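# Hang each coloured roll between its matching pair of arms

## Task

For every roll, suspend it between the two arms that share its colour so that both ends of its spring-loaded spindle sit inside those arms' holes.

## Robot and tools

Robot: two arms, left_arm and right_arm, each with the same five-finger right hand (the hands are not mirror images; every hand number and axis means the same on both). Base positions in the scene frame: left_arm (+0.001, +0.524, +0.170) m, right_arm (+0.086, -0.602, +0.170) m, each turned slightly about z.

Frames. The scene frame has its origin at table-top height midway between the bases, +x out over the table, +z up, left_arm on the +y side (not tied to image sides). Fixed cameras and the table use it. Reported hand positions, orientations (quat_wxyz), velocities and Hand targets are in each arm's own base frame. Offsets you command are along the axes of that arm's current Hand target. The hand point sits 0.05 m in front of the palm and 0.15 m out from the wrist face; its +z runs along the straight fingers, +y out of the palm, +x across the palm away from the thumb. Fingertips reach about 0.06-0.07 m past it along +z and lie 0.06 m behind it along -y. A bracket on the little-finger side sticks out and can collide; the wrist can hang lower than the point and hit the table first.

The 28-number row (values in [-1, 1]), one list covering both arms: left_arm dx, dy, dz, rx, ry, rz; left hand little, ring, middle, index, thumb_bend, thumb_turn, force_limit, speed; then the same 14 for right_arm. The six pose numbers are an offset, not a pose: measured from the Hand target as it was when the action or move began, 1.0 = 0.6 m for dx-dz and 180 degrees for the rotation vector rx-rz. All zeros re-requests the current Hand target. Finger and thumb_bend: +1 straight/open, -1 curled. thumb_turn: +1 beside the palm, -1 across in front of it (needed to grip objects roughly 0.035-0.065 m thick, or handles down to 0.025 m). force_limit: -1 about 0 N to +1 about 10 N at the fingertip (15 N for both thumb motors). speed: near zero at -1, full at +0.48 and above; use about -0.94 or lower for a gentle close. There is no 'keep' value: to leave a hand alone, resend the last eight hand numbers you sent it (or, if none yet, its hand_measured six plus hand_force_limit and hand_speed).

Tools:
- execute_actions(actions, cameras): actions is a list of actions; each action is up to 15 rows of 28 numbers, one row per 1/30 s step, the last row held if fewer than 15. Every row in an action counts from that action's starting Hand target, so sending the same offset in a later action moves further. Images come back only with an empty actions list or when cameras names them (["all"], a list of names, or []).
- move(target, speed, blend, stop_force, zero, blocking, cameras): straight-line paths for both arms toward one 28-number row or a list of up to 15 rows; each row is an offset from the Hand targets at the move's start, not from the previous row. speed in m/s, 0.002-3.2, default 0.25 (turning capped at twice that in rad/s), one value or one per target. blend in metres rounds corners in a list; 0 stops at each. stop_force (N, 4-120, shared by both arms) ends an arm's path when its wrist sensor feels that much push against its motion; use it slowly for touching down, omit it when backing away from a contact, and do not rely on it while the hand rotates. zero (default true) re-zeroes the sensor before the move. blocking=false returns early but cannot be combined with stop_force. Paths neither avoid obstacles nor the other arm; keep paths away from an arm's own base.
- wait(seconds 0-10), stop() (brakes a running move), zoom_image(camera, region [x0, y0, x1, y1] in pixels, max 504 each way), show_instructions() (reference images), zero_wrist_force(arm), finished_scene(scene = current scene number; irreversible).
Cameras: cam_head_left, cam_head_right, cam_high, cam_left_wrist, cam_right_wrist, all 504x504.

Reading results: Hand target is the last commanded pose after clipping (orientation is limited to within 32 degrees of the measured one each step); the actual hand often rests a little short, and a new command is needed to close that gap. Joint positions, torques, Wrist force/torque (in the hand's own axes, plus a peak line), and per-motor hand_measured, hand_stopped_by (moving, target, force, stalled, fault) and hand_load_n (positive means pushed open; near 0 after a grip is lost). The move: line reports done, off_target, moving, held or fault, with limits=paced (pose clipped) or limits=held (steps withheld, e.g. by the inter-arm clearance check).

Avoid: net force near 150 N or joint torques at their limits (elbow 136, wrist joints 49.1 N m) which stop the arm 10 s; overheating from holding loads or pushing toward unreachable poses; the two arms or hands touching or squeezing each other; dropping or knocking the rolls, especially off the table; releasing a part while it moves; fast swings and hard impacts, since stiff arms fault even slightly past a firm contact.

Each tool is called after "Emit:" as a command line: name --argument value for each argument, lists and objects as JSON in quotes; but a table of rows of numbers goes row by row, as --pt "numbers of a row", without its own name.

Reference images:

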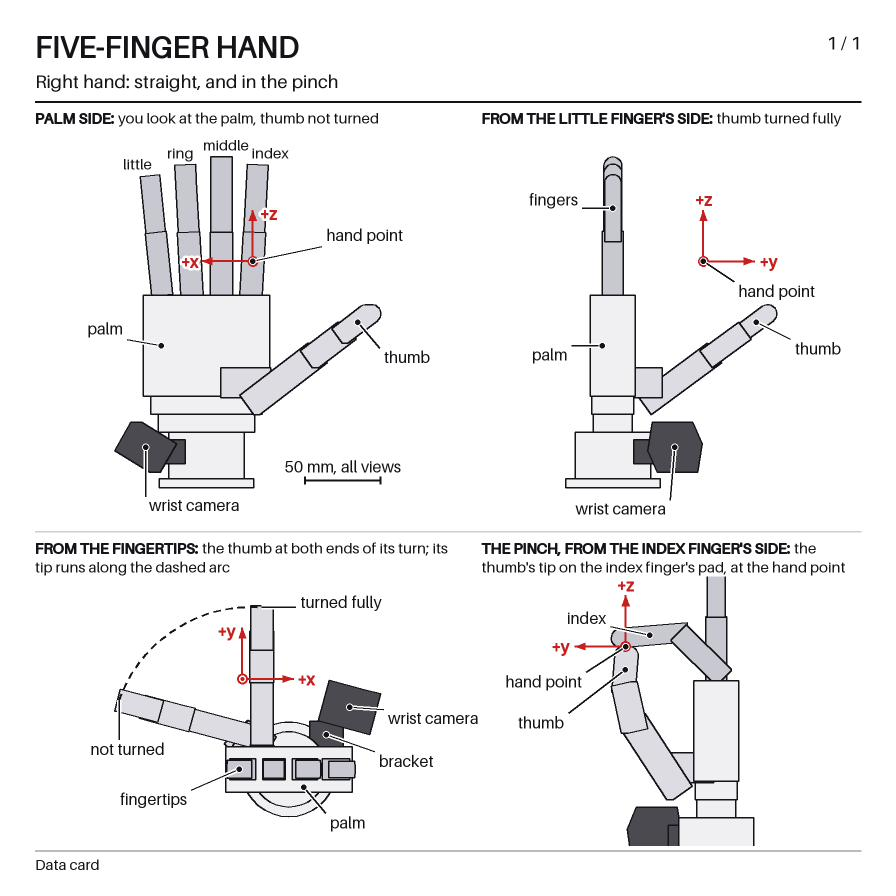

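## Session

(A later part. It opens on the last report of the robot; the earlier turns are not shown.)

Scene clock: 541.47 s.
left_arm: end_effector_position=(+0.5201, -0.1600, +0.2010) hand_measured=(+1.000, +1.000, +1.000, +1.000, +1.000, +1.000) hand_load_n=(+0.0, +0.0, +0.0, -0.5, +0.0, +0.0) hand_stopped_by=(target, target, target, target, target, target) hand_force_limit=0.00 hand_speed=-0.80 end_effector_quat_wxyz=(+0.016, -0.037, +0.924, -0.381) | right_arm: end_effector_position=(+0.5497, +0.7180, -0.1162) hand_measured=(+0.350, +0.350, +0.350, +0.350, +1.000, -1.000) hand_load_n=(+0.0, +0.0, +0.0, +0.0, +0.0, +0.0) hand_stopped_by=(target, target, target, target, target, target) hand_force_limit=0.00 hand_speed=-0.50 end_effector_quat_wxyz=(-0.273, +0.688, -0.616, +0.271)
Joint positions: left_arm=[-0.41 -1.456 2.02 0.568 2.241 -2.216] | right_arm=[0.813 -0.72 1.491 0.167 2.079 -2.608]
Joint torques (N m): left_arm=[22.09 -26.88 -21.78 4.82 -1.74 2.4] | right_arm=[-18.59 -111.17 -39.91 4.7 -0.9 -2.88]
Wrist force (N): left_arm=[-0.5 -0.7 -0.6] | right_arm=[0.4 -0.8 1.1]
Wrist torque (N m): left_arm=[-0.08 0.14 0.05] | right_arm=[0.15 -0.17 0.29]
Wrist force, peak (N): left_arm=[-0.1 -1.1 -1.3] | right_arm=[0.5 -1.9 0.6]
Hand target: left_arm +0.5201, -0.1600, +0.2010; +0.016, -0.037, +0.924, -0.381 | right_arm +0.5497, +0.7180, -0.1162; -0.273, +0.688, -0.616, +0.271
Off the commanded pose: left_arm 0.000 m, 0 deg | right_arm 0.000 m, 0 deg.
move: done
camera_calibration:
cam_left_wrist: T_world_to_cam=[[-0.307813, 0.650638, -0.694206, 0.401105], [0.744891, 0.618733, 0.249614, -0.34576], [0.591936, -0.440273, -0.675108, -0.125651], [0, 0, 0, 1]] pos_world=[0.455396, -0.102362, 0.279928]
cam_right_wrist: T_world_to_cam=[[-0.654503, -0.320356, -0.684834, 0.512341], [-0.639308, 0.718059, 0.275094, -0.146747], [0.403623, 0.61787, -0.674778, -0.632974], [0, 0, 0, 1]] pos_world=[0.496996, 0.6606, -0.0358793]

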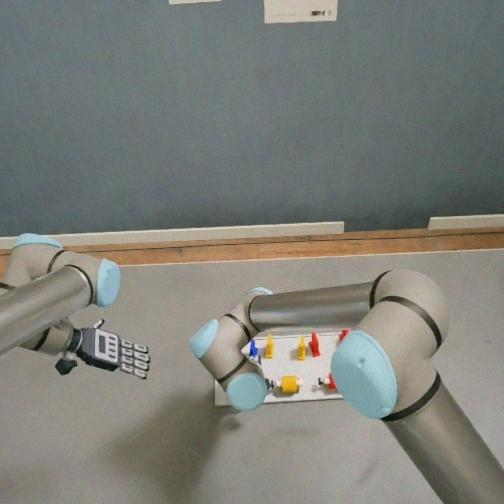

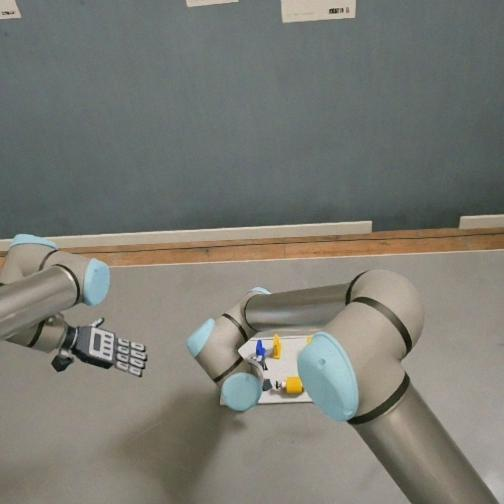

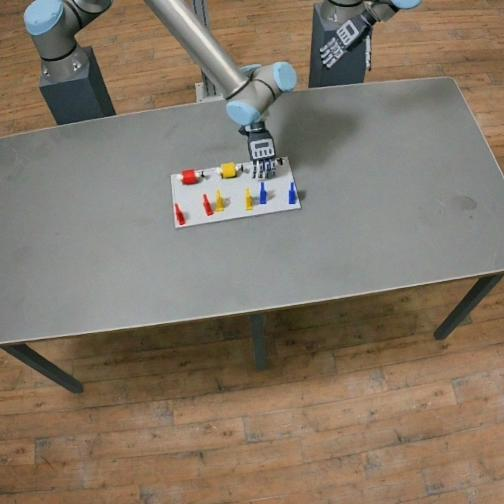

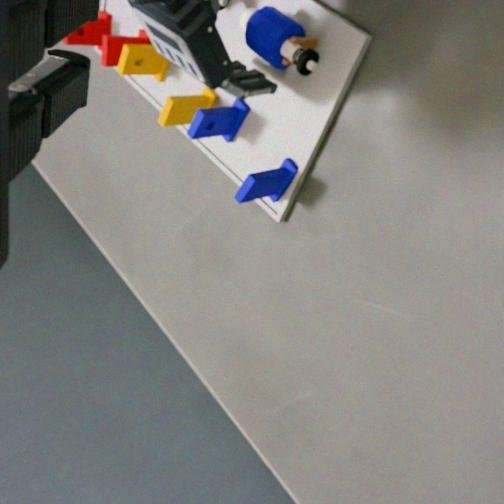

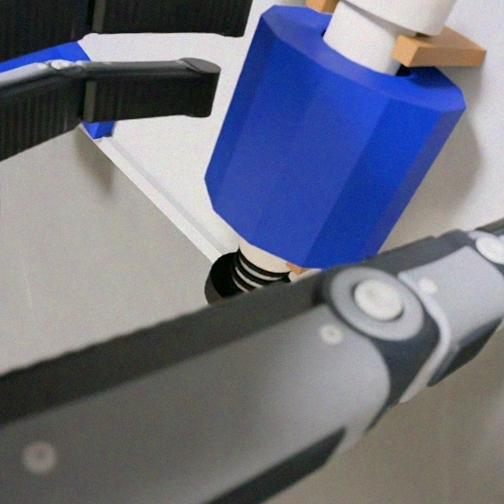

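Emit:
move --pt "0 0 0 0 0 0 1 1 1 1 1 1 0 -0.8 -0.0009 0.0094 0 0 0 0 0.35 0.35 0.35 0.35 1 -1 0 -0.5" --speed 0.03 --stop_force 5

Emit:
move --target '[0,0,0,0,0,0,1,1,1,1,1,1,0,-0.8,0,0,0,0,0,0,0.35,0.35,-0.2,-0.2,0.2,-1,-0.5,-0.9]' --cameras '["cam_right_wrist","cam_left_wrist"]'

Scene clock: 557.87 s.
left_arm: end_effector_position=(+0.5201, -0.1600, +0.2010) hand_measured=(+1.000, +1.000, +1.000, +1.000, +1.000, +1.000) hand_load_n=(+0.0, +0.0, +0.0, +0.0, +0.0, +0.0) hand_stopped_by=(target, target, target, target, target, target) hand_force_limit=0.00 hand_speed=-0.80 end_effector_quat_wxyz=(+0.016, -0.037, +0.924, -0.381) | right_arm: end_effector_position=(+0.5457, +0.7180, -0.1203) hand_measured=(+0.350, +0.350, +0.350, +0.350, +1.000, -1.000) hand_load_n=(+0.0, +0.0, +0.0, +0.0, +0.0, +0.0) hand_stopped_by=(target, target, target, target, target, target) hand_force_limit=0.00 hand_speed=-0.50 end_effector_quat_wxyz=(-0.273, +0.688, -0.616, +0.271)
Joint positions: left_arm=[-0.41 -1.456 2.02 0.568 2.241 -2.216] | right_arm=[0.817 -0.718 1.496 0.161 2.081 -2.604]
Joint torques (N m): left_arm=[20.7 -28.12 -22.59 4.69 -1.71 2.18] | right_arm=[3.55 -101.27 -36.79 4.1 1.68 -0.23]
Wrist force (N): left_arm=[-0.1 -0.5 -0.5] | right_arm=[0.5 -0.4 1.2]
Wrist torque (N m): left_arm=[-0.05 0.07 0.08] | right_arm=[0.21 -0.17 0.01]
Wrist force, peak (N): left_arm=[-0.4 -1.1 -1.2] | right_arm=[0.4 -0.6 1.6]
Hand target: left_arm +0.5201, -0.1600, +0.2010; +0.016, -0.037, +0.924, -0.381 | right_arm +0.5458, +0.7180, -0.1203; -0.273, +0.688, -0.616, +0.271
Off the commanded pose: left_arm 0.000 m, 0 deg | right_arm 0.000 m, 0 deg.
move: done

Scene clock: 561.00 s.
left_arm: end_effector_position=(+0.5201, -0.1600, +0.2010) hand_measured=(+1.000, +1.000, +1.000, +1.000, +1.000, +1.000) hand_load_n=(+0.0, +0.0, +0.0, +0.0, +0.0, +0.0) hand_stopped_by=(target, target, target, target, target, target) hand_force_limit=0.00 hand_speed=-0.80 end_effector_quat_wxyz=(+0.016, -0.037, +0.924, -0.381) | right_arm: end_effector_position=(+0.5458, +0.7180, -0.1203) hand_measured=(+0.350, +0.350, +0.120, +0.128, +0.586, -1.000) hand_load_n=(+0.0, +0.0, +6.0, +5.0, +5.0, +0.5) hand_stopped_by=(target, target, force, force, force, target) hand_force_limit=-0.50 hand_speed=-0.90 end_effector_quat_wxyz=(-0.273, +0.688, -0.616, +0.271)
Joint positions: left_arm=[-0.41 -1.456 2.02 0.568 2.241 -2.216] | right_arm=[0.817 -0.718 1.496 0.161 2.081 -2.604]
Joint torques (N m): left_arm=[21.54 -27.35 -23.13 4.69 -2 2.31] | right_arm=[-15.16 -105.77 -19.88 4.78 0.06 -2.82]
Wrist force (N): left_arm=[-0.4 -0.5 -0.8] | right_arm=[1.5 -2.0 4.9]
Wrist torque (N m): left_arm=[-0.03 0.13 0.06] | right_arm=[0.23 -0.14 0.02]
Wrist force, peak (N): left_arm=[0.2 -1.4 -0.8] | right_arm=[1.9 -4.2 8.1]
Hand target: left_arm +0.5201, -0.1600, +0.2010; +0.016, -0.037, +0.924, -0.381 | right_arm +0.5458, +0.7180, -0.1203; -0.273, +0.688, -0.616, +0.271
Off the commanded pose: left_arm 0.000 m, 0 deg | right_arm 0.000 m, 0 deg.
move: done
camera_calibration:
cam_left_wrist: T_world_to_cam=[[-0.307813, 0.650638, -0.694206, 0.401105], [0.744891, 0.618733, 0.249614, -0.34576], [0.591936, -0.440273, -0.675108, -0.125651], [0, 0, 0, 1]] pos_world=[0.455396, -0.102362, 0.279928]
cam_right_wrist: T_world_to_cam=[[-0.65446, -0.320405, -0.684853, 0.506926], [-0.639352, 0.718037, 0.275049, -0.148141], [0.403622, 0.61787, -0.674778, -0.634127], [0, 0, 0, 1]] pos_world=[0.492996, 0.6606, -0.0399792]
Images, in order (width x height): cam_left_wrist 504x504, cam_right_wrist 504x504.

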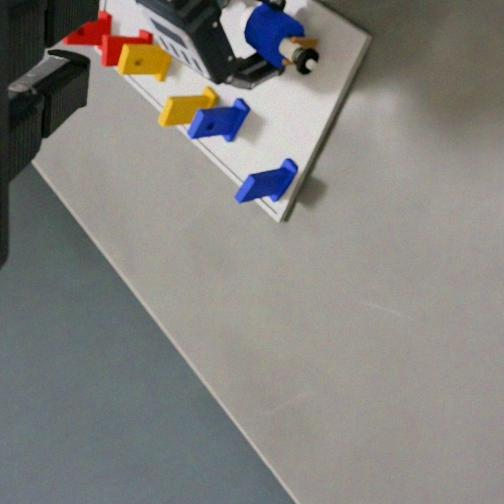

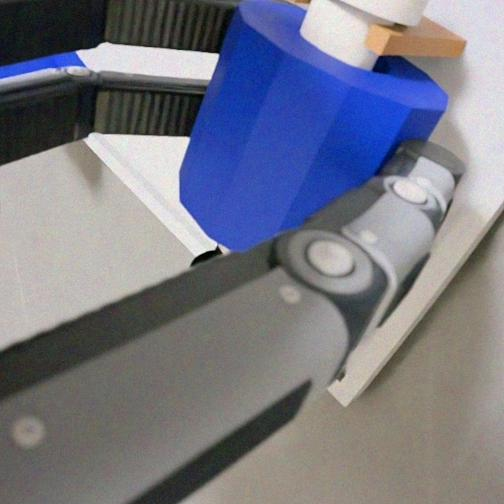

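Emit:
move --target '[0,0,0,0,0,0,1,1,1,1,1,1,0,-0.8,0,0,0,0,0,0,0.35,0.35,-0.3,-0.3,0.0,-1,0.25,-0.9]'

Scene clock: 566.63 s.
left_arm: end_effector_position=(+0.5201, -0.1600, +0.2010) hand_measured=(+1.000, +1.000, +1.000, +1.000, +1.000, +1.000) hand_load_n=(+0.0, +0.0, +0.0, +0.0, +0.0, +0.0) hand_stopped_by=(target, target, target, target, target, target) hand_force_limit=0.00 hand_speed=-0.80 end_effector_quat_wxyz=(+0.016, -0.037, +0.924, -0.381) | right_arm: end_effector_position=(+0.5458, +0.7180, -0.1203) hand_measured=(+0.350, +0.350, +0.114, +0.122, +0.576, -1.000) hand_load_n=(+0.0, +0.0, +11.0, +9.5, +9.5, +0.5) hand_stopped_by=(target, target, force, force, force, target) hand_force_limit=0.25 hand_speed=-0.90 end_effector_quat_wxyz=(-0.273, +0.688, -0.616, +0.271)
Joint positions: left_arm=[-0.41 -1.456 2.02 0.568 2.241 -2.216] | right_arm=[0.817 -0.718 1.496 0.161 2.081 -2.604]
Joint torques (N m): left_arm=[20.46 -27.08 -23.65 4.78 -1.62 2.43] | right_arm=[-11.89 -105.69 -19.75 4.64 0.16 -3.03]
Wrist force (N): left_arm=[-0.2 -0.6 -0.6] | right_arm=[1.0 -3.4 7.8]
Wrist torque (N m): left_arm=[-0.07 0.08 0.07] | right_arm=[0.27 -0.12 0.02]
Wrist force, peak (N): left_arm=[-0.2 -1.1 -1.2] | right_arm=[0.8 -5.1 9.8]
Hand target: left_arm +0.5201, -0.1600, +0.2010; +0.016, -0.037, +0.924, -0.381 | right_arm +0.5458, +0.7180, -0.1203; -0.273, +0.688, -0.616, +0.271
Off the commanded pose: left_arm 0.000 m, 0 deg | right_arm 0.000 m, 0 deg.
move: done

Emit:
move --target '[0,0,0,0,0,0,1,1,1,1,1,1,0,-0.8,0.0061,-0.1183,-0.1176,0,0,0,0.35,0.35,-0.3,-0.3,0.0,-1,0.25,-0.9]' --speed 0.06 --cameras '["all"]'

Scene clock: 573.07 s.
left_arm: end_effector_position=(+0.5201, -0.1600, +0.2010) hand_measured=(+1.000, +1.000, +1.000, +1.000, +1.000, +1.000) hand_load_n=(+0.0, +0.0, +0.0, +0.0, +0.0, +0.0) hand_stopped_by=(target, target, target, target, target, target) hand_force_limit=0.00 hand_speed=-0.80 end_effector_quat_wxyz=(+0.016, -0.037, +0.924, -0.381) | right_arm: end_effector_position=(+0.5458, +0.7181, -0.0199) hand_measured=(+0.350, +0.350, +0.112, +0.122, +0.576, -1.000) hand_load_n=(+0.0, +0.0, +2.5, +4.5, +7.0, -2.0) hand_stopped_by=(target, target, force, force, force, target) hand_force_limit=0.25 hand_speed=-0.90 end_effector_quat_wxyz=(-0.273, +0.688, -0.616, +0.271)
Joint positions: left_arm=[-0.41 -1.456 2.02 0.568 2.241 -2.216] | right_arm=[0.817 -0.826 1.481 0.284 2.081 -2.604]
Joint torques (N m): left_arm=[22.18 -28.42 -22.29 4.67 -1.31 2.43] | right_arm=[20.21 -89.91 -29.69 0.17 1.97 -0.76]
Wrist force (N): left_arm=[0.1 -0.4 -0.5] | right_arm=[0.6 0.2 1.4]
Wrist torque (N m): left_arm=[-0.05 0.05 0.08] | right_arm=[0.23 -0.16 0.00]
Wrist force, peak (N): left_arm=[-0.4 -1.1 -1.1] | right_arm=[2.1 -5.4 13.2]
Hand target: left_arm +0.5201, -0.1600, +0.2010; +0.016, -0.037, +0.924, -0.381 | right_arm +0.5457, +0.7180, -0.0201; -0.273, +0.688, -0.616, +0.271
Off the commanded pose: left_arm 0.000 m, 0 deg | right_arm 0.000 m, 0 deg.
move: done
camera_calibration:
cam_left_wrist: T_world_to_cam=[[-0.307813, 0.650638, -0.694206, 0.401105], [0.744891, 0.618733, 0.249614, -0.34576], [0.591936, -0.440273, -0.675108, -0.125651], [0, 0, 0, 1]] pos_world=[0.455396, -0.102362, 0.279928]
cam_right_wrist: T_world_to_cam=[[-0.654442, -0.320317, -0.68491, 0.575654], [-0.639369, 0.717987, 0.27514, -0.175793], [0.403625, 0.617973, -0.674682, -0.566516], [0, 0, 0, 1]] pos_world=[0.492996, 0.660701, 0.0604207]

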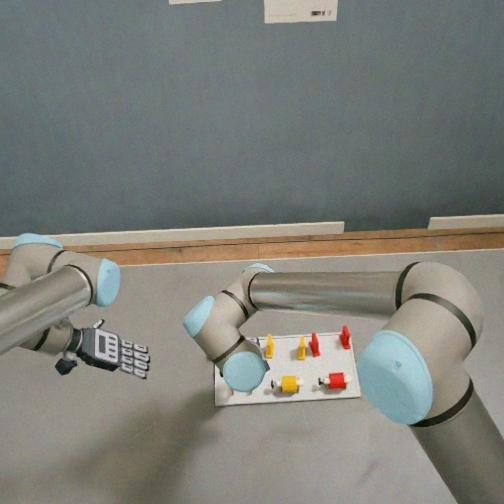

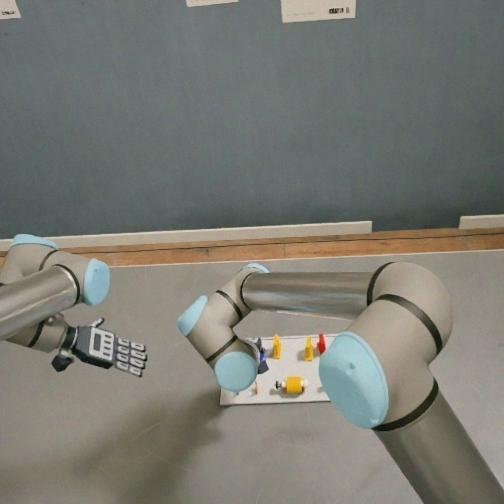

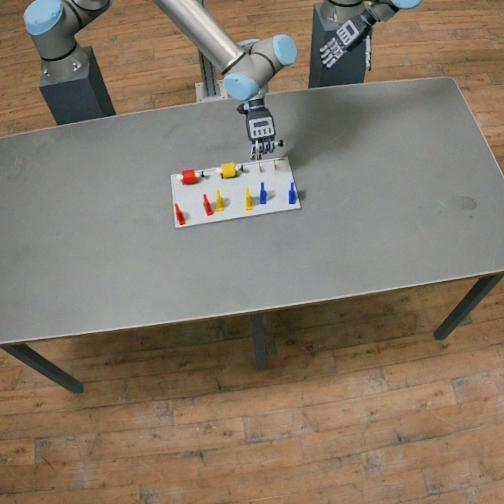

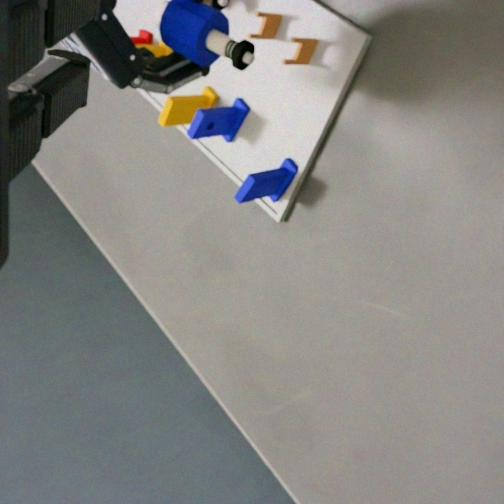

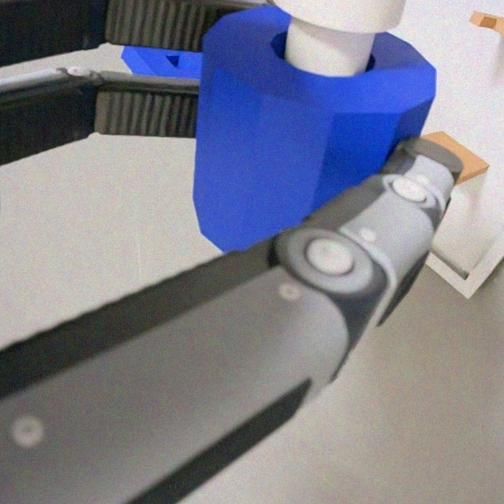

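Emit:
zoom_image --camera "cam_left_wrist" --region '[120, 0, 280, 110]'

Emit:
zoom_image --camera "cam_right_wrist" --region '[180, 0, 480, 260]'

Scaled by 3.150 from the camera's 504x504 image, which has a finer 720x720 frame.

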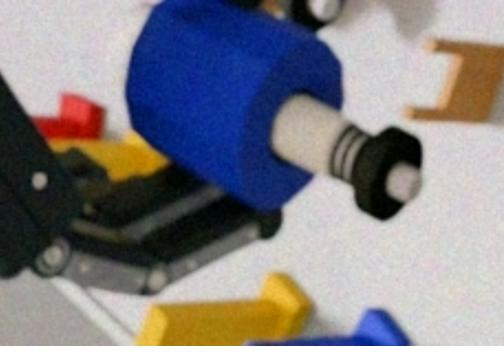

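Scaled by 1.680 from the camera's 504x504 image, which has a finer 720x720 frame.

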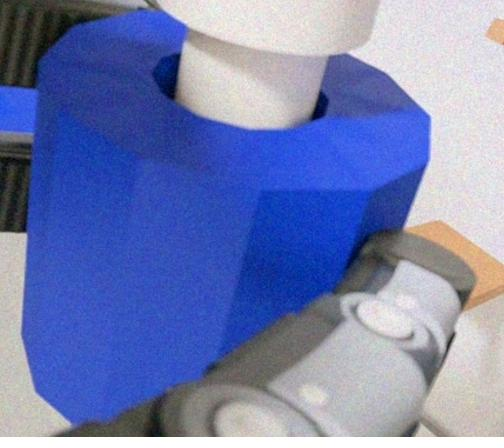

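Emit:
move --target '[0,0,0,0,0,0,1,1,1,1,1,1,0,-0.8,-0.0495,-0.0980,0.0961,0.0009,-0.0181,-0.0180,0.35,0.35,-0.3,-0.3,0.0,-1,0.25,-0.9]' --speed 0.08 --cameras '["all"]'

Scene clock: 626.57 s.
left_arm: end_effector_position=(+0.5201, -0.1600, +0.2010) hand_measured=(+1.000, +1.000, +1.000, +1.000, +1.000, +1.000) hand_load_n=(+0.0, +0.0, +0.0, +0.0, +0.0, +0.0) hand_stopped_by=(target, target, target, target, target, target) hand_force_limit=0.00 hand_speed=-0.80 end_effector_quat_wxyz=(+0.016, -0.037, +0.924, -0.381) | right_arm: end_effector_position=(+0.6250, +0.7552, -0.0202) hand_measured=(+0.350, +0.350, +0.112, +0.122, +0.576, -1.000) hand_load_n=(+0.0, +0.0, +2.5, +5.0, +7.0, -2.0) hand_stopped_by=(target, target, force, force, force, target) hand_force_limit=0.25 hand_speed=-0.90 end_effector_quat_wxyz=(-0.283, +0.712, -0.588, +0.260)
Joint positions: left_arm=[-0.41 -1.456 2.02 0.568 2.241 -2.216] | right_arm=[0.766 -0.744 1.313 0.318 2.001 -2.72]
Joint torques (N m): left_arm=[20.46 -28.25 -23.32 4.84 -1.39 2.4] | right_arm=[19.71 -118.39 -25.79 0.06 4.1 3.87]
Wrist force (N): left_arm=[-0.7 -0.9 -1.0] | right_arm=[0.3 -0.1 1.5]
Wrist torque (N m): left_arm=[-0.09 0.17 0.02] | right_arm=[0.15 -0.14 0.10]
Wrist force, peak (N): left_arm=[0.0 -1.1 -1.3] | right_arm=[0.2 -0.9 2.0]
Hand target: left_arm +0.5201, -0.1600, +0.2010; +0.016, -0.037, +0.924, -0.381 | right_arm +0.6249, +0.7554, -0.0201; -0.283, +0.712, -0.588, +0.260
Off the commanded pose: left_arm 0.000 m, 0 deg | right_arm 0.000 m, 0 deg.
move: done
camera_calibration:
cam_left_wrist: T_world_to_cam=[[-0.307813, 0.650638, -0.694206, 0.401105], [0.744891, 0.618733, 0.249614, -0.34576], [0.591936, -0.440273, -0.675108, -0.125651], [0, 0, 0, 1]] pos_world=[0.455396, -0.102362, 0.279928]
cam_right_wrist: T_world_to_cam=[[-0.626909, -0.371932, -0.684581, 0.661043], [-0.694741, 0.664543, 0.275168, -0.076682], [0.352589, 0.648112, -0.675005, -0.612466], [0, 0, 0, 1]] pos_world=[0.577089, 0.693768, 0.0602199]

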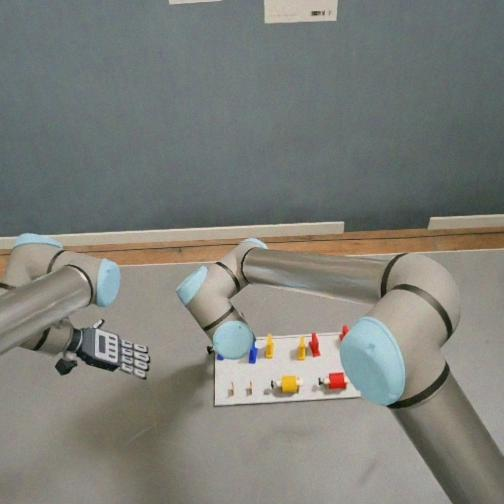

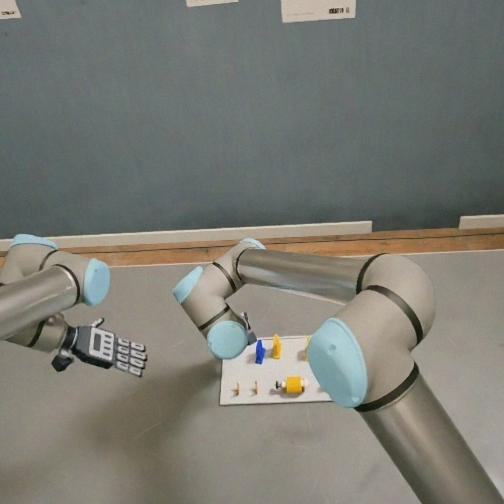

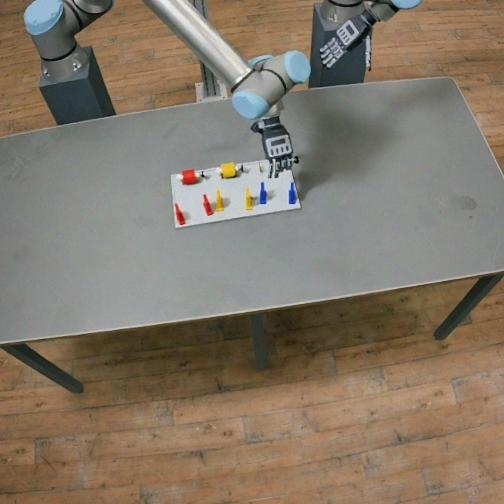

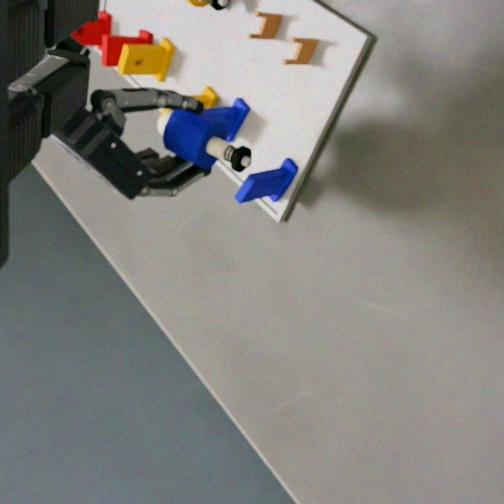

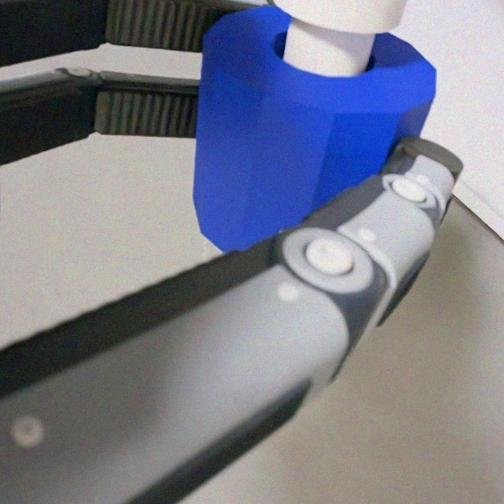

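Emit:
zoom_image --camera "cam_left_wrist" --region '[145, 80, 305, 225]'

Scaled by 3.150 from the camera's 504x504 image, which has a finer 720x720 frame.

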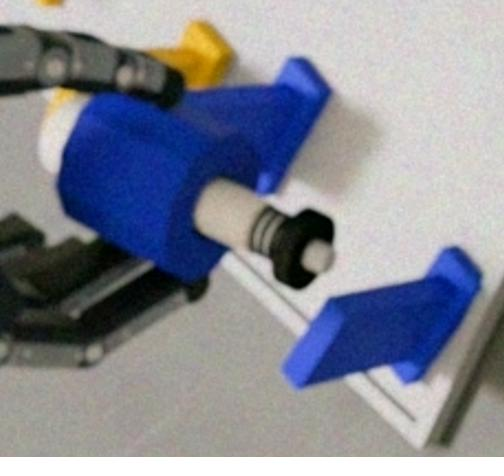

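Emit:
move --target '[0,0,0,0,0,0,1,1,1,1,1,1,0,-0.8,0.0323,0.0152,0.0812,0,0,0,0.35,0.35,-0.3,-0.3,0.0,-1,0.25,-0.9]' --speed 0.06 --stop_force 6 --cameras '["cam_left_wrist","cam_right_wrist","cam_high"]'

Emit:
zoom_image --camera "cam_left_wrist" --region '[145, 80, 305, 225]'

Emit:
zoom_image --camera "cam_high" --region '[240, 140, 320, 220]'

Scene clock: 688.30 s.
left_arm: end_effector_position=(+0.5201, -0.1600, +0.2010) hand_measured=(+1.000, +1.000, +1.000, +1.000, +1.000, +1.000) hand_load_n=(+0.0, +0.0, +0.0, +0.0, -0.5, +0.0) hand_stopped_by=(target, target, target, target, target, target) hand_force_limit=0.00 hand_speed=-0.80 end_effector_quat_wxyz=(+0.016, -0.037, +0.924, -0.381) | right_arm: end_effector_position=(+0.6562, +0.7397, -0.0602) hand_measured=(+0.350, +0.350, +0.112, +0.122, +0.576, -1.000) hand_load_n=(+0.0, +0.0, +2.5, +5.0, +7.0, -2.0) hand_stopped_by=(target, target, force, force, force, target) hand_force_limit=0.25 hand_speed=-0.90 end_effector_quat_wxyz=(-0.283, +0.712, -0.588, +0.260)
Joint positions: left_arm=[-0.41 -1.456 2.02 0.568 2.241 -2.216] | right_arm=[0.728 -0.701 1.31 0.264 1.976 -2.753]
Joint torques (N m): left_arm=[21.91 -27.18 -23.36 4.54 -1.36 2.05] | right_arm=[20.88 -117.81 -27.44 4.22 4.42 4.2]
Wrist force (N): left_arm=[-0.3 -0.4 -1.0] | right_arm=[0.4 0.1 1.7]
Wrist torque (N m): left_arm=[-0.01 0.14 0.06] | right_arm=[0.24 -0.18 0.21]
Wrist force, peak (N): left_arm=[-0.9 -1.0 -0.9] | right_arm=[1.0 -0.1 2.6]
Hand target: left_arm +0.5201, -0.1600, +0.2010; +0.016, -0.037, +0.924, -0.381 | right_arm +0.6562, +0.7397, -0.0602; -0.283, +0.712, -0.588, +0.260
Off the commanded pose: left_arm 0.000 m, 0 deg | right_arm 0.000 m, 0 deg.
move: done
camera_calibration:
cam_left_wrist: T_world_to_cam=[[-0.307813, 0.650638, -0.694206, 0.401105], [0.744891, 0.618733, 0.249614, -0.34576], [0.591936, -0.440273, -0.675108, -0.125651], [0, 0, 0, 1]] pos_world=[0.455396, -0.102362, 0.279928]
cam_right_wrist: T_world_to_cam=[[-0.62676, -0.37178, -0.6848, 0.647197], [-0.694775, 0.66453, 0.275114, -0.0336411], [0.352789, 0.648212, -0.674804, -0.640682], [0, 0, 0, 1]] pos_world=[0.608289, 0.678269, 0.0201205]
Images, in order (width x height): cam_high 504x504, cam_left_wrist 504x504, cam_right_wrist 504x504.

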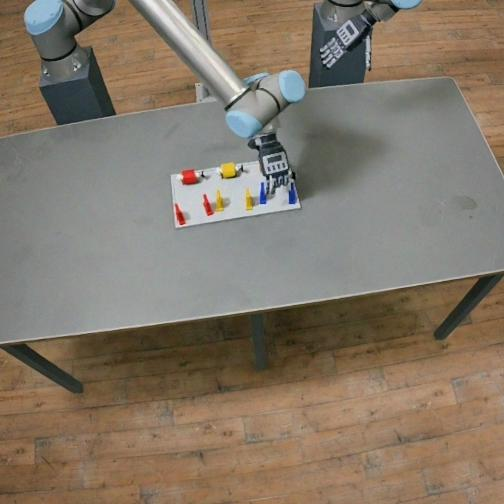

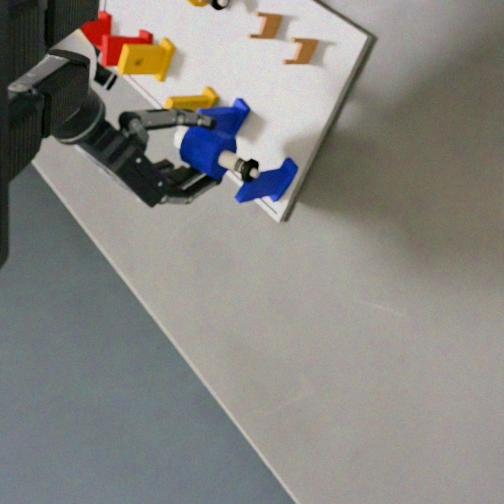

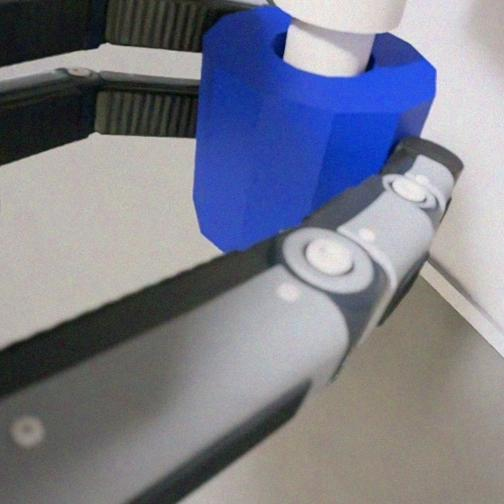

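Scaled by 3.150 from the camera's 504x504 image, which has a finer 720x720 frame.

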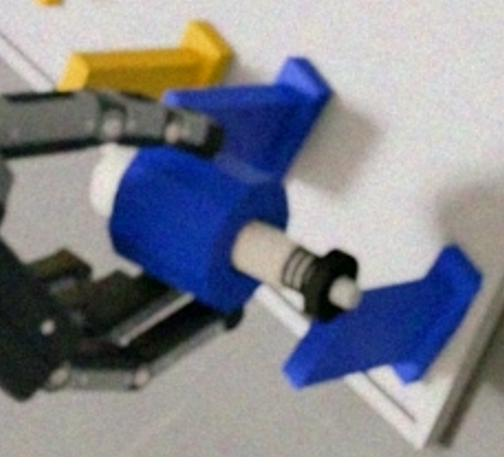

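Scaled by 6.300 from the camera's 504x504 image, which has a finer 720x720 frame.

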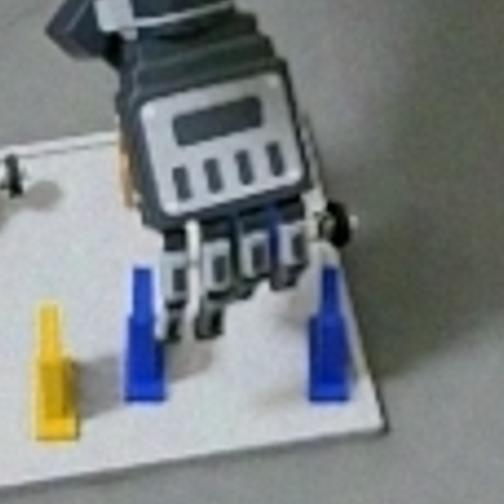

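Emit:
execute_actions --actions '[]' --cameras '["all"]'

Emit:
zoom_image --camera "cam_head_left" --region '[190, 320, 270, 400]'

Emit:
zoom_image --camera "cam_head_right" --region '[200, 320, 280, 400]'

Emit:
zoom_image --camera "cam_high" --region '[265, 160, 315, 210]'

Emit:
zoom_image --camera "cam_left_wrist" --region '[180, 110, 310, 215]'

Scene clock: 740.73 s.
left_arm: end_effector_position=(+0.5201, -0.1600, +0.2010) hand_measured=(+1.000, +1.000, +1.000, +1.000, +1.000, +1.000) hand_load_n=(+0.0, +0.0, +0.0, +0.0, +0.0, -0.5) hand_stopped_by=(target, target, target, target, target, target) hand_force_limit=0.00 hand_speed=-0.80 end_effector_quat_wxyz=(+0.016, -0.037, +0.924, -0.381) | right_arm: end_effector_position=(+0.6562, +0.7397, -0.0602) hand_measured=(+0.350, +0.350, +0.112, +0.122, +0.576, -1.000) hand_load_n=(+0.0, +0.0, +2.0, +5.0, +7.0, -2.0) hand_stopped_by=(target, target, force, force, force, target) hand_force_limit=0.25 hand_speed=-0.90 end_effector_quat_wxyz=(-0.283, +0.712, -0.588, +0.260)
Joint positions: left_arm=[-0.41 -1.456 2.02 0.568 2.241 -2.216] | right_arm=[0.728 -0.701 1.31 0.264 1.976 -2.753]
Joint velocities: within noise
Joint torques (N m): left_arm=[21.07 -26.18 -23.29 4.81 -1.47 2.41] | right_arm=[20.03 -117.53 -26.04 4.47 4.19 3.87]
Wrist force (N): left_arm=[-0.3 -0.6 -0.9] | right_arm=[0.1 0.0 1.4]
Wrist torque (N m): left_arm=[-0.06 0.11 0.05] | right_arm=[0.24 -0.13 0.19]
Wrist force, peak (N): left_arm=[-0.3 -0.7 -1.4] | right_arm=[0.5 0.0 2.0]
Hand target: left_arm +0.5201, -0.1600, +0.2010; +0.016, -0.037, +0.924, -0.381 | right_arm +0.6562, +0.7397, -0.0602; -0.283, +0.712, -0.588, +0.260
Off the commanded pose: left_arm 0.000 m, 0 deg | right_arm 0.000 m, 0 deg.
camera_calibration:
cam_left_wrist: T_world_to_cam=[[-0.307813, 0.650638, -0.694206, 0.401105], [0.744891, 0.618733, 0.249614, -0.34576], [0.591936, -0.440273, -0.675108, -0.125651], [0, 0, 0, 1]] pos_world=[0.455396, -0.102362, 0.279928]
cam_right_wrist: T_world_to_cam=[[-0.626806, -0.371864, -0.684712, 0.64728], [-0.694789, 0.664503, 0.275142, -0.0336147], [0.352678, 0.648192, -0.674882, -0.640599], [0, 0, 0, 1]] pos_world=[0.608289, 0.678269, 0.0201203]

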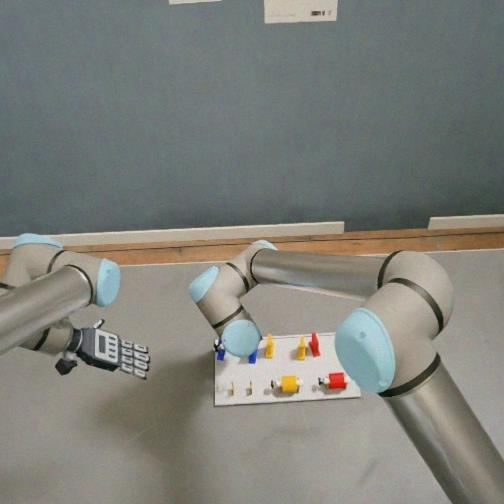

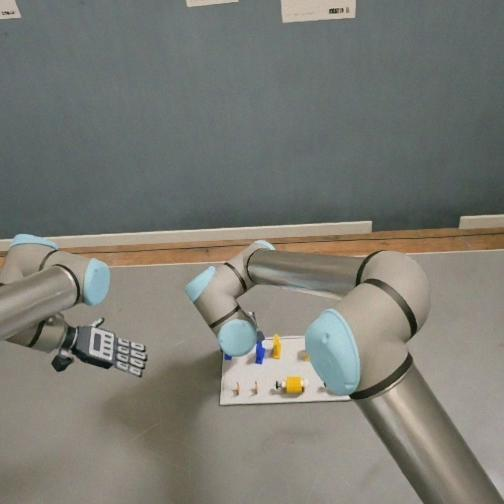

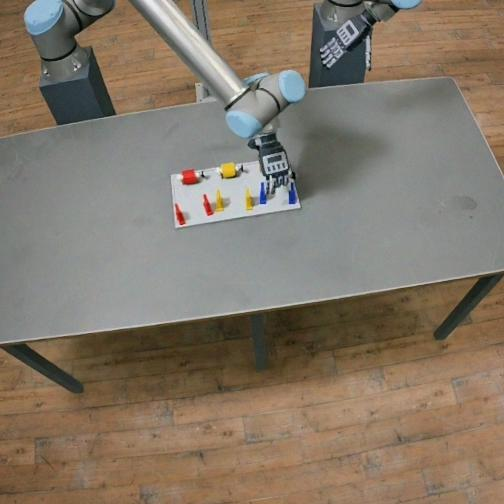

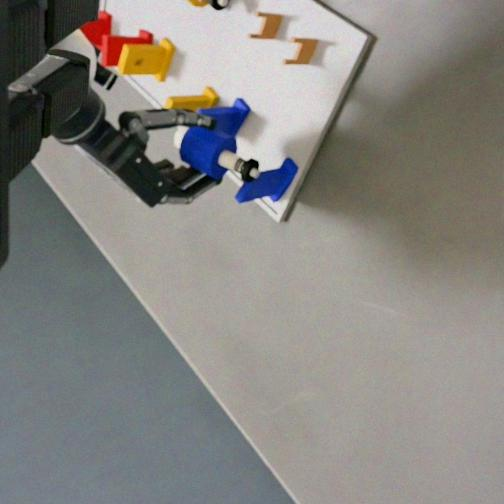

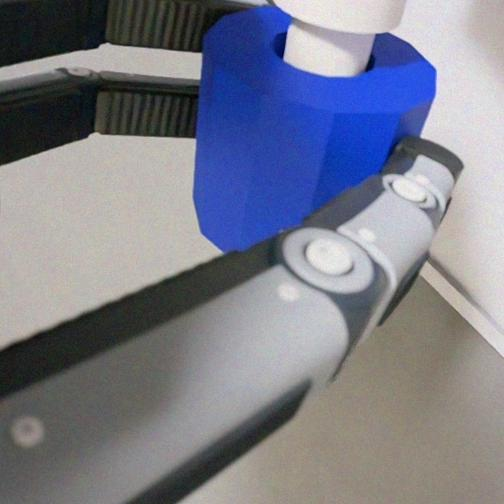

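Scaled by 6.300 from the camera's 504x504 image, which has a finer 720x720 frame.

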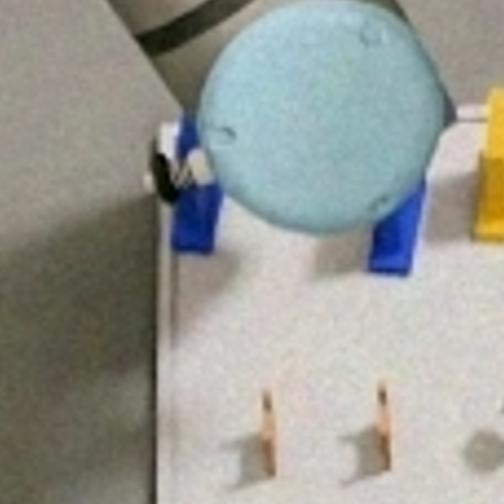

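Scaled by 6.300 from the camera's 504x504 image, which has a finer 720x720 frame.

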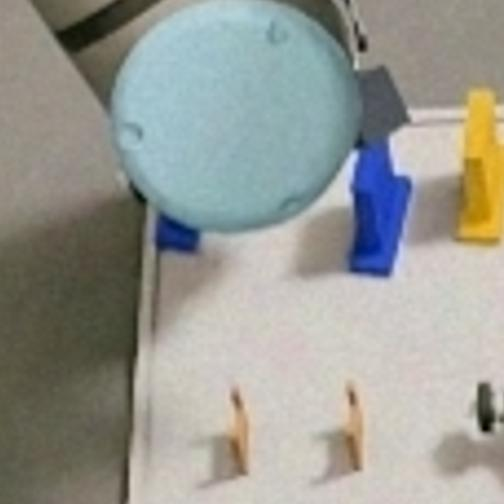

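Scaled by 10.080 from the camera's 504x504 image, which has a finer 720x720 frame.

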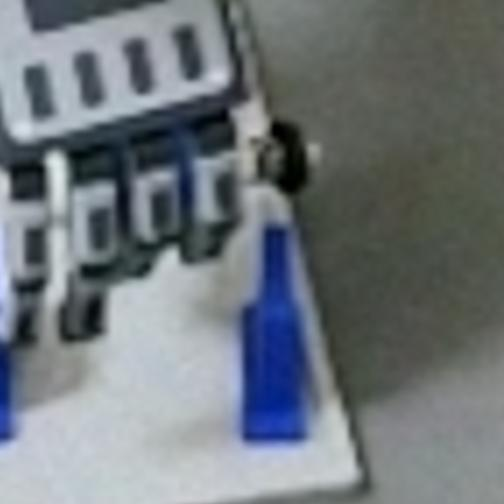

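Scaled by 3.877 from the camera's 504x504 image, which has a finer 720x720 frame.

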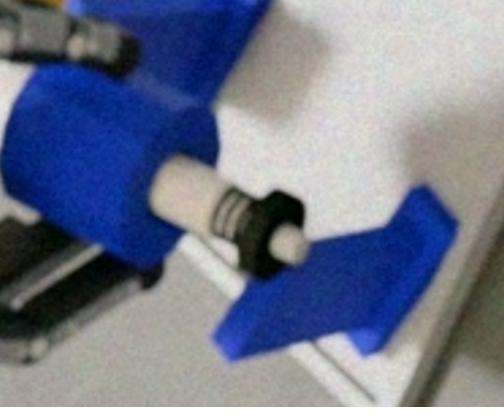

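Emit:
zoom_image --camera "cam_high" --region '[195, 180, 265, 220]'

Scaled by 7.200 from the camera's 504x504 image, which has a finer 720x720 frame.

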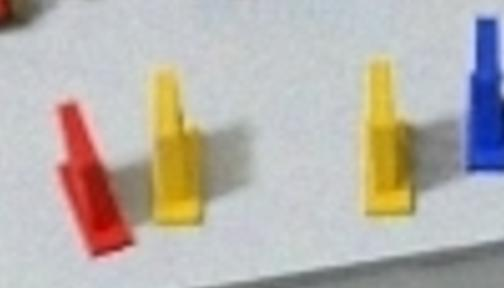

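Emit:
move --target '[0,0,0,0,0,0,1,1,1,1,1,1,0,-0.8,0,0,0,0,-0.0392,0.0394,0.35,0.35,-0.3,-0.3,0.0,-1,0.25,-0.9]' --speed 0.1 --cameras '["all"]'

Emit:
zoom_image --camera "cam_head_left" --region '[190, 320, 290, 400]'

Emit:
zoom_image --camera "cam_high" --region '[265, 160, 315, 210]'

Emit:
zoom_image --camera "cam_left_wrist" --region '[180, 110, 310, 215]'

Scene clock: 790.27 s.
left_arm: end_effector_position=(+0.5201, -0.1600, +0.2010) hand_measured=(+1.000, +1.000, +1.000, +1.000, +1.000, +1.000) hand_load_n=(+0.0, +0.0, +0.0, +0.0, +0.0, +0.0) hand_stopped_by=(target, target, target, target, target, target) hand_force_limit=0.00 hand_speed=-0.80 end_effector_quat_wxyz=(+0.016, -0.037, +0.924, -0.381) | right_arm: end_effector_position=(+0.6564, +0.7396, -0.0601) hand_measured=(+0.350, +0.350, +0.112, +0.122, +0.576, -1.000) hand_load_n=(+0.0, +0.0, +2.5, +4.5, +7.0, -2.0) hand_stopped_by=(target, target, force, force, force, target) hand_force_limit=0.25 hand_speed=-0.90 end_effector_quat_wxyz=(-0.335, +0.689, -0.612, +0.198)
Joint positions: left_arm=[-0.41 -1.456 2.02 0.568 2.241 -2.216] | right_arm=[0.686 -0.743 1.399 0.154 1.836 -2.679]
Joint torques (N m): left_arm=[22.36 -27.12 -23.76 4.28 -1.38 2.35] | right_arm=[20.91 -90.31 -44.22 3.88 3.9 -3.48]
Wrist force (N): left_arm=[-0.5 -0.7 -0.9] | right_arm=[0.3 -0.6 0.8]
Wrist torque (N m): left_arm=[-0.06 0.16 0.04] | right_arm=[0.12 -0.24 0.15]
Wrist force, peak (N): left_arm=[-0.6 -0.9 -1.2] | right_arm=[0.0 -0.1 2.0]
Hand target: left_arm +0.5201, -0.1600, +0.2010; +0.016, -0.037, +0.924, -0.381 | right_arm +0.6562, +0.7397, -0.0602; -0.335, +0.689, -0.612, +0.198
Off the commanded pose: left_arm 0.000 m, 0 deg | right_arm 0.000 m, 0 deg.
move: done
camera_calibration:
cam_left_wrist: T_world_to_cam=[[-0.307813, 0.650638, -0.694206, 0.401105], [0.744891, 0.618733, 0.249614, -0.34576], [0.591936, -0.440273, -0.675108, -0.125651], [0, 0, 0, 1]] pos_world=[0.455396, -0.102362, 0.279928]
cam_right_wrist: T_world_to_cam=[[-0.648212, -0.250589, -0.719045, 0.569648], [-0.684283, 0.605939, 0.405703, 0.0108574], [0.334032, 0.755012, -0.564251, -0.700604], [0, 0, 0, 1]] pos_world=[0.610707, 0.665134, 0.00988067]

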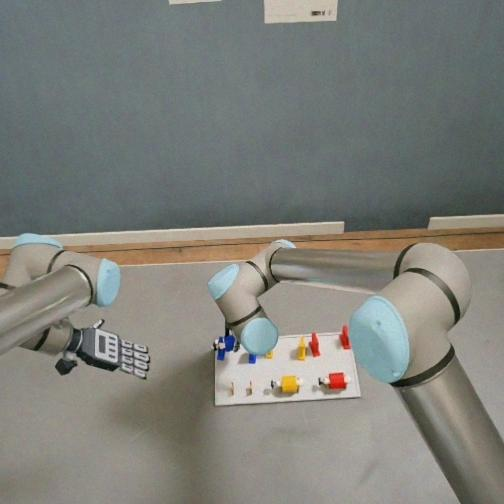

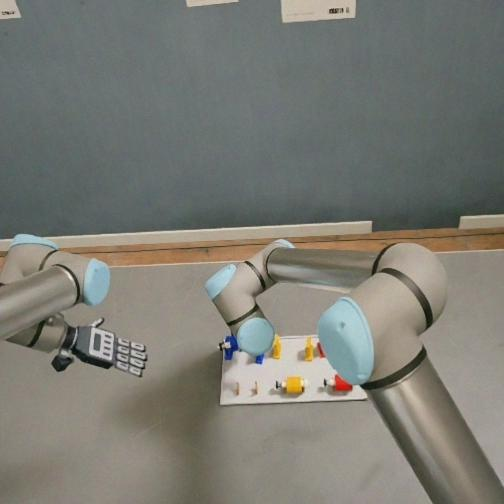

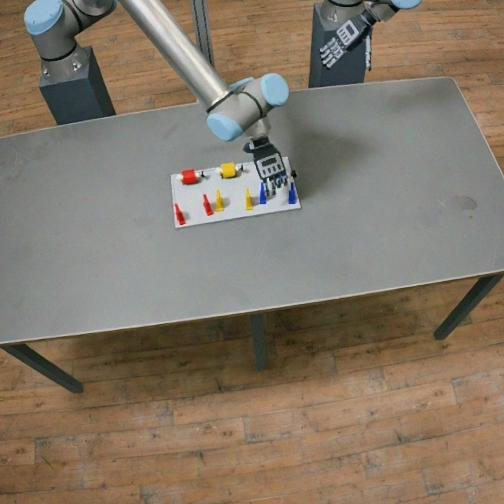

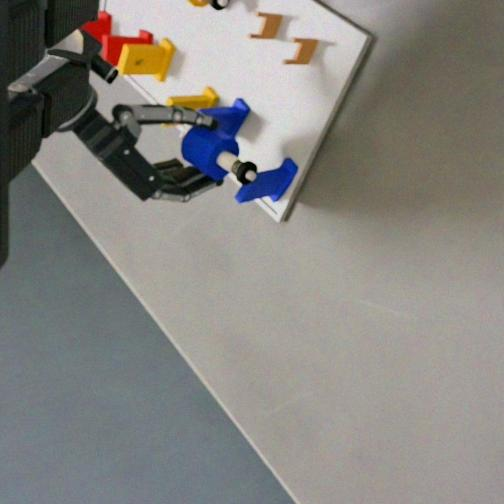

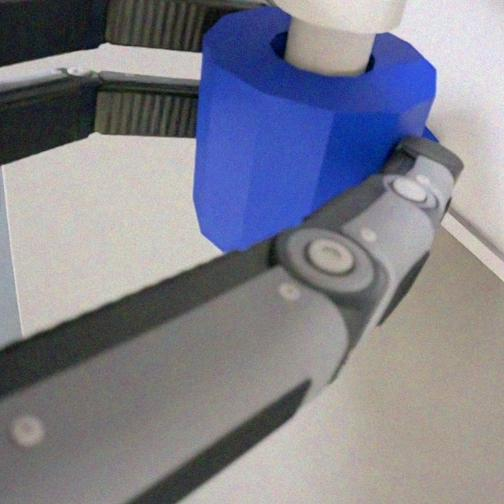

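Scaled by 5.040 from the camera's 504x504 image, which has a finer 720x720 frame.

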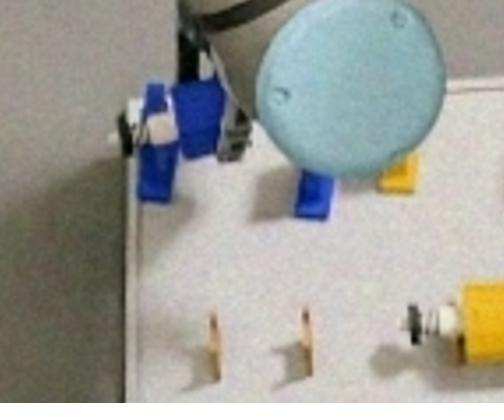

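Scaled by 10.080 from the camera's 504x504 image, which has a finer 720x720 frame.

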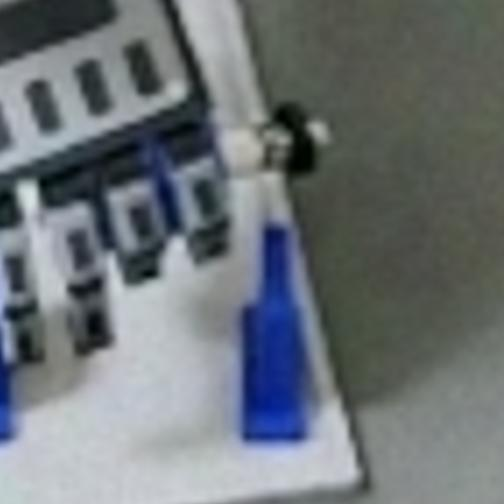

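Scaled by 3.877 from the camera's 504x504 image, which has a finer 720x720 frame.

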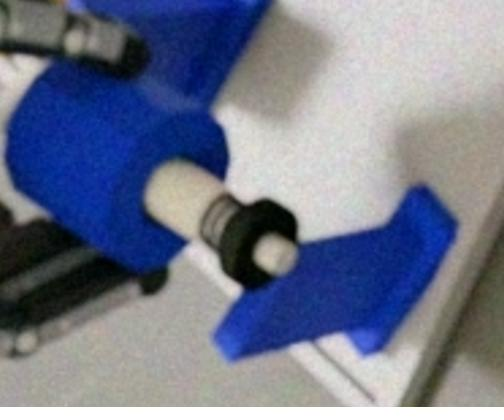

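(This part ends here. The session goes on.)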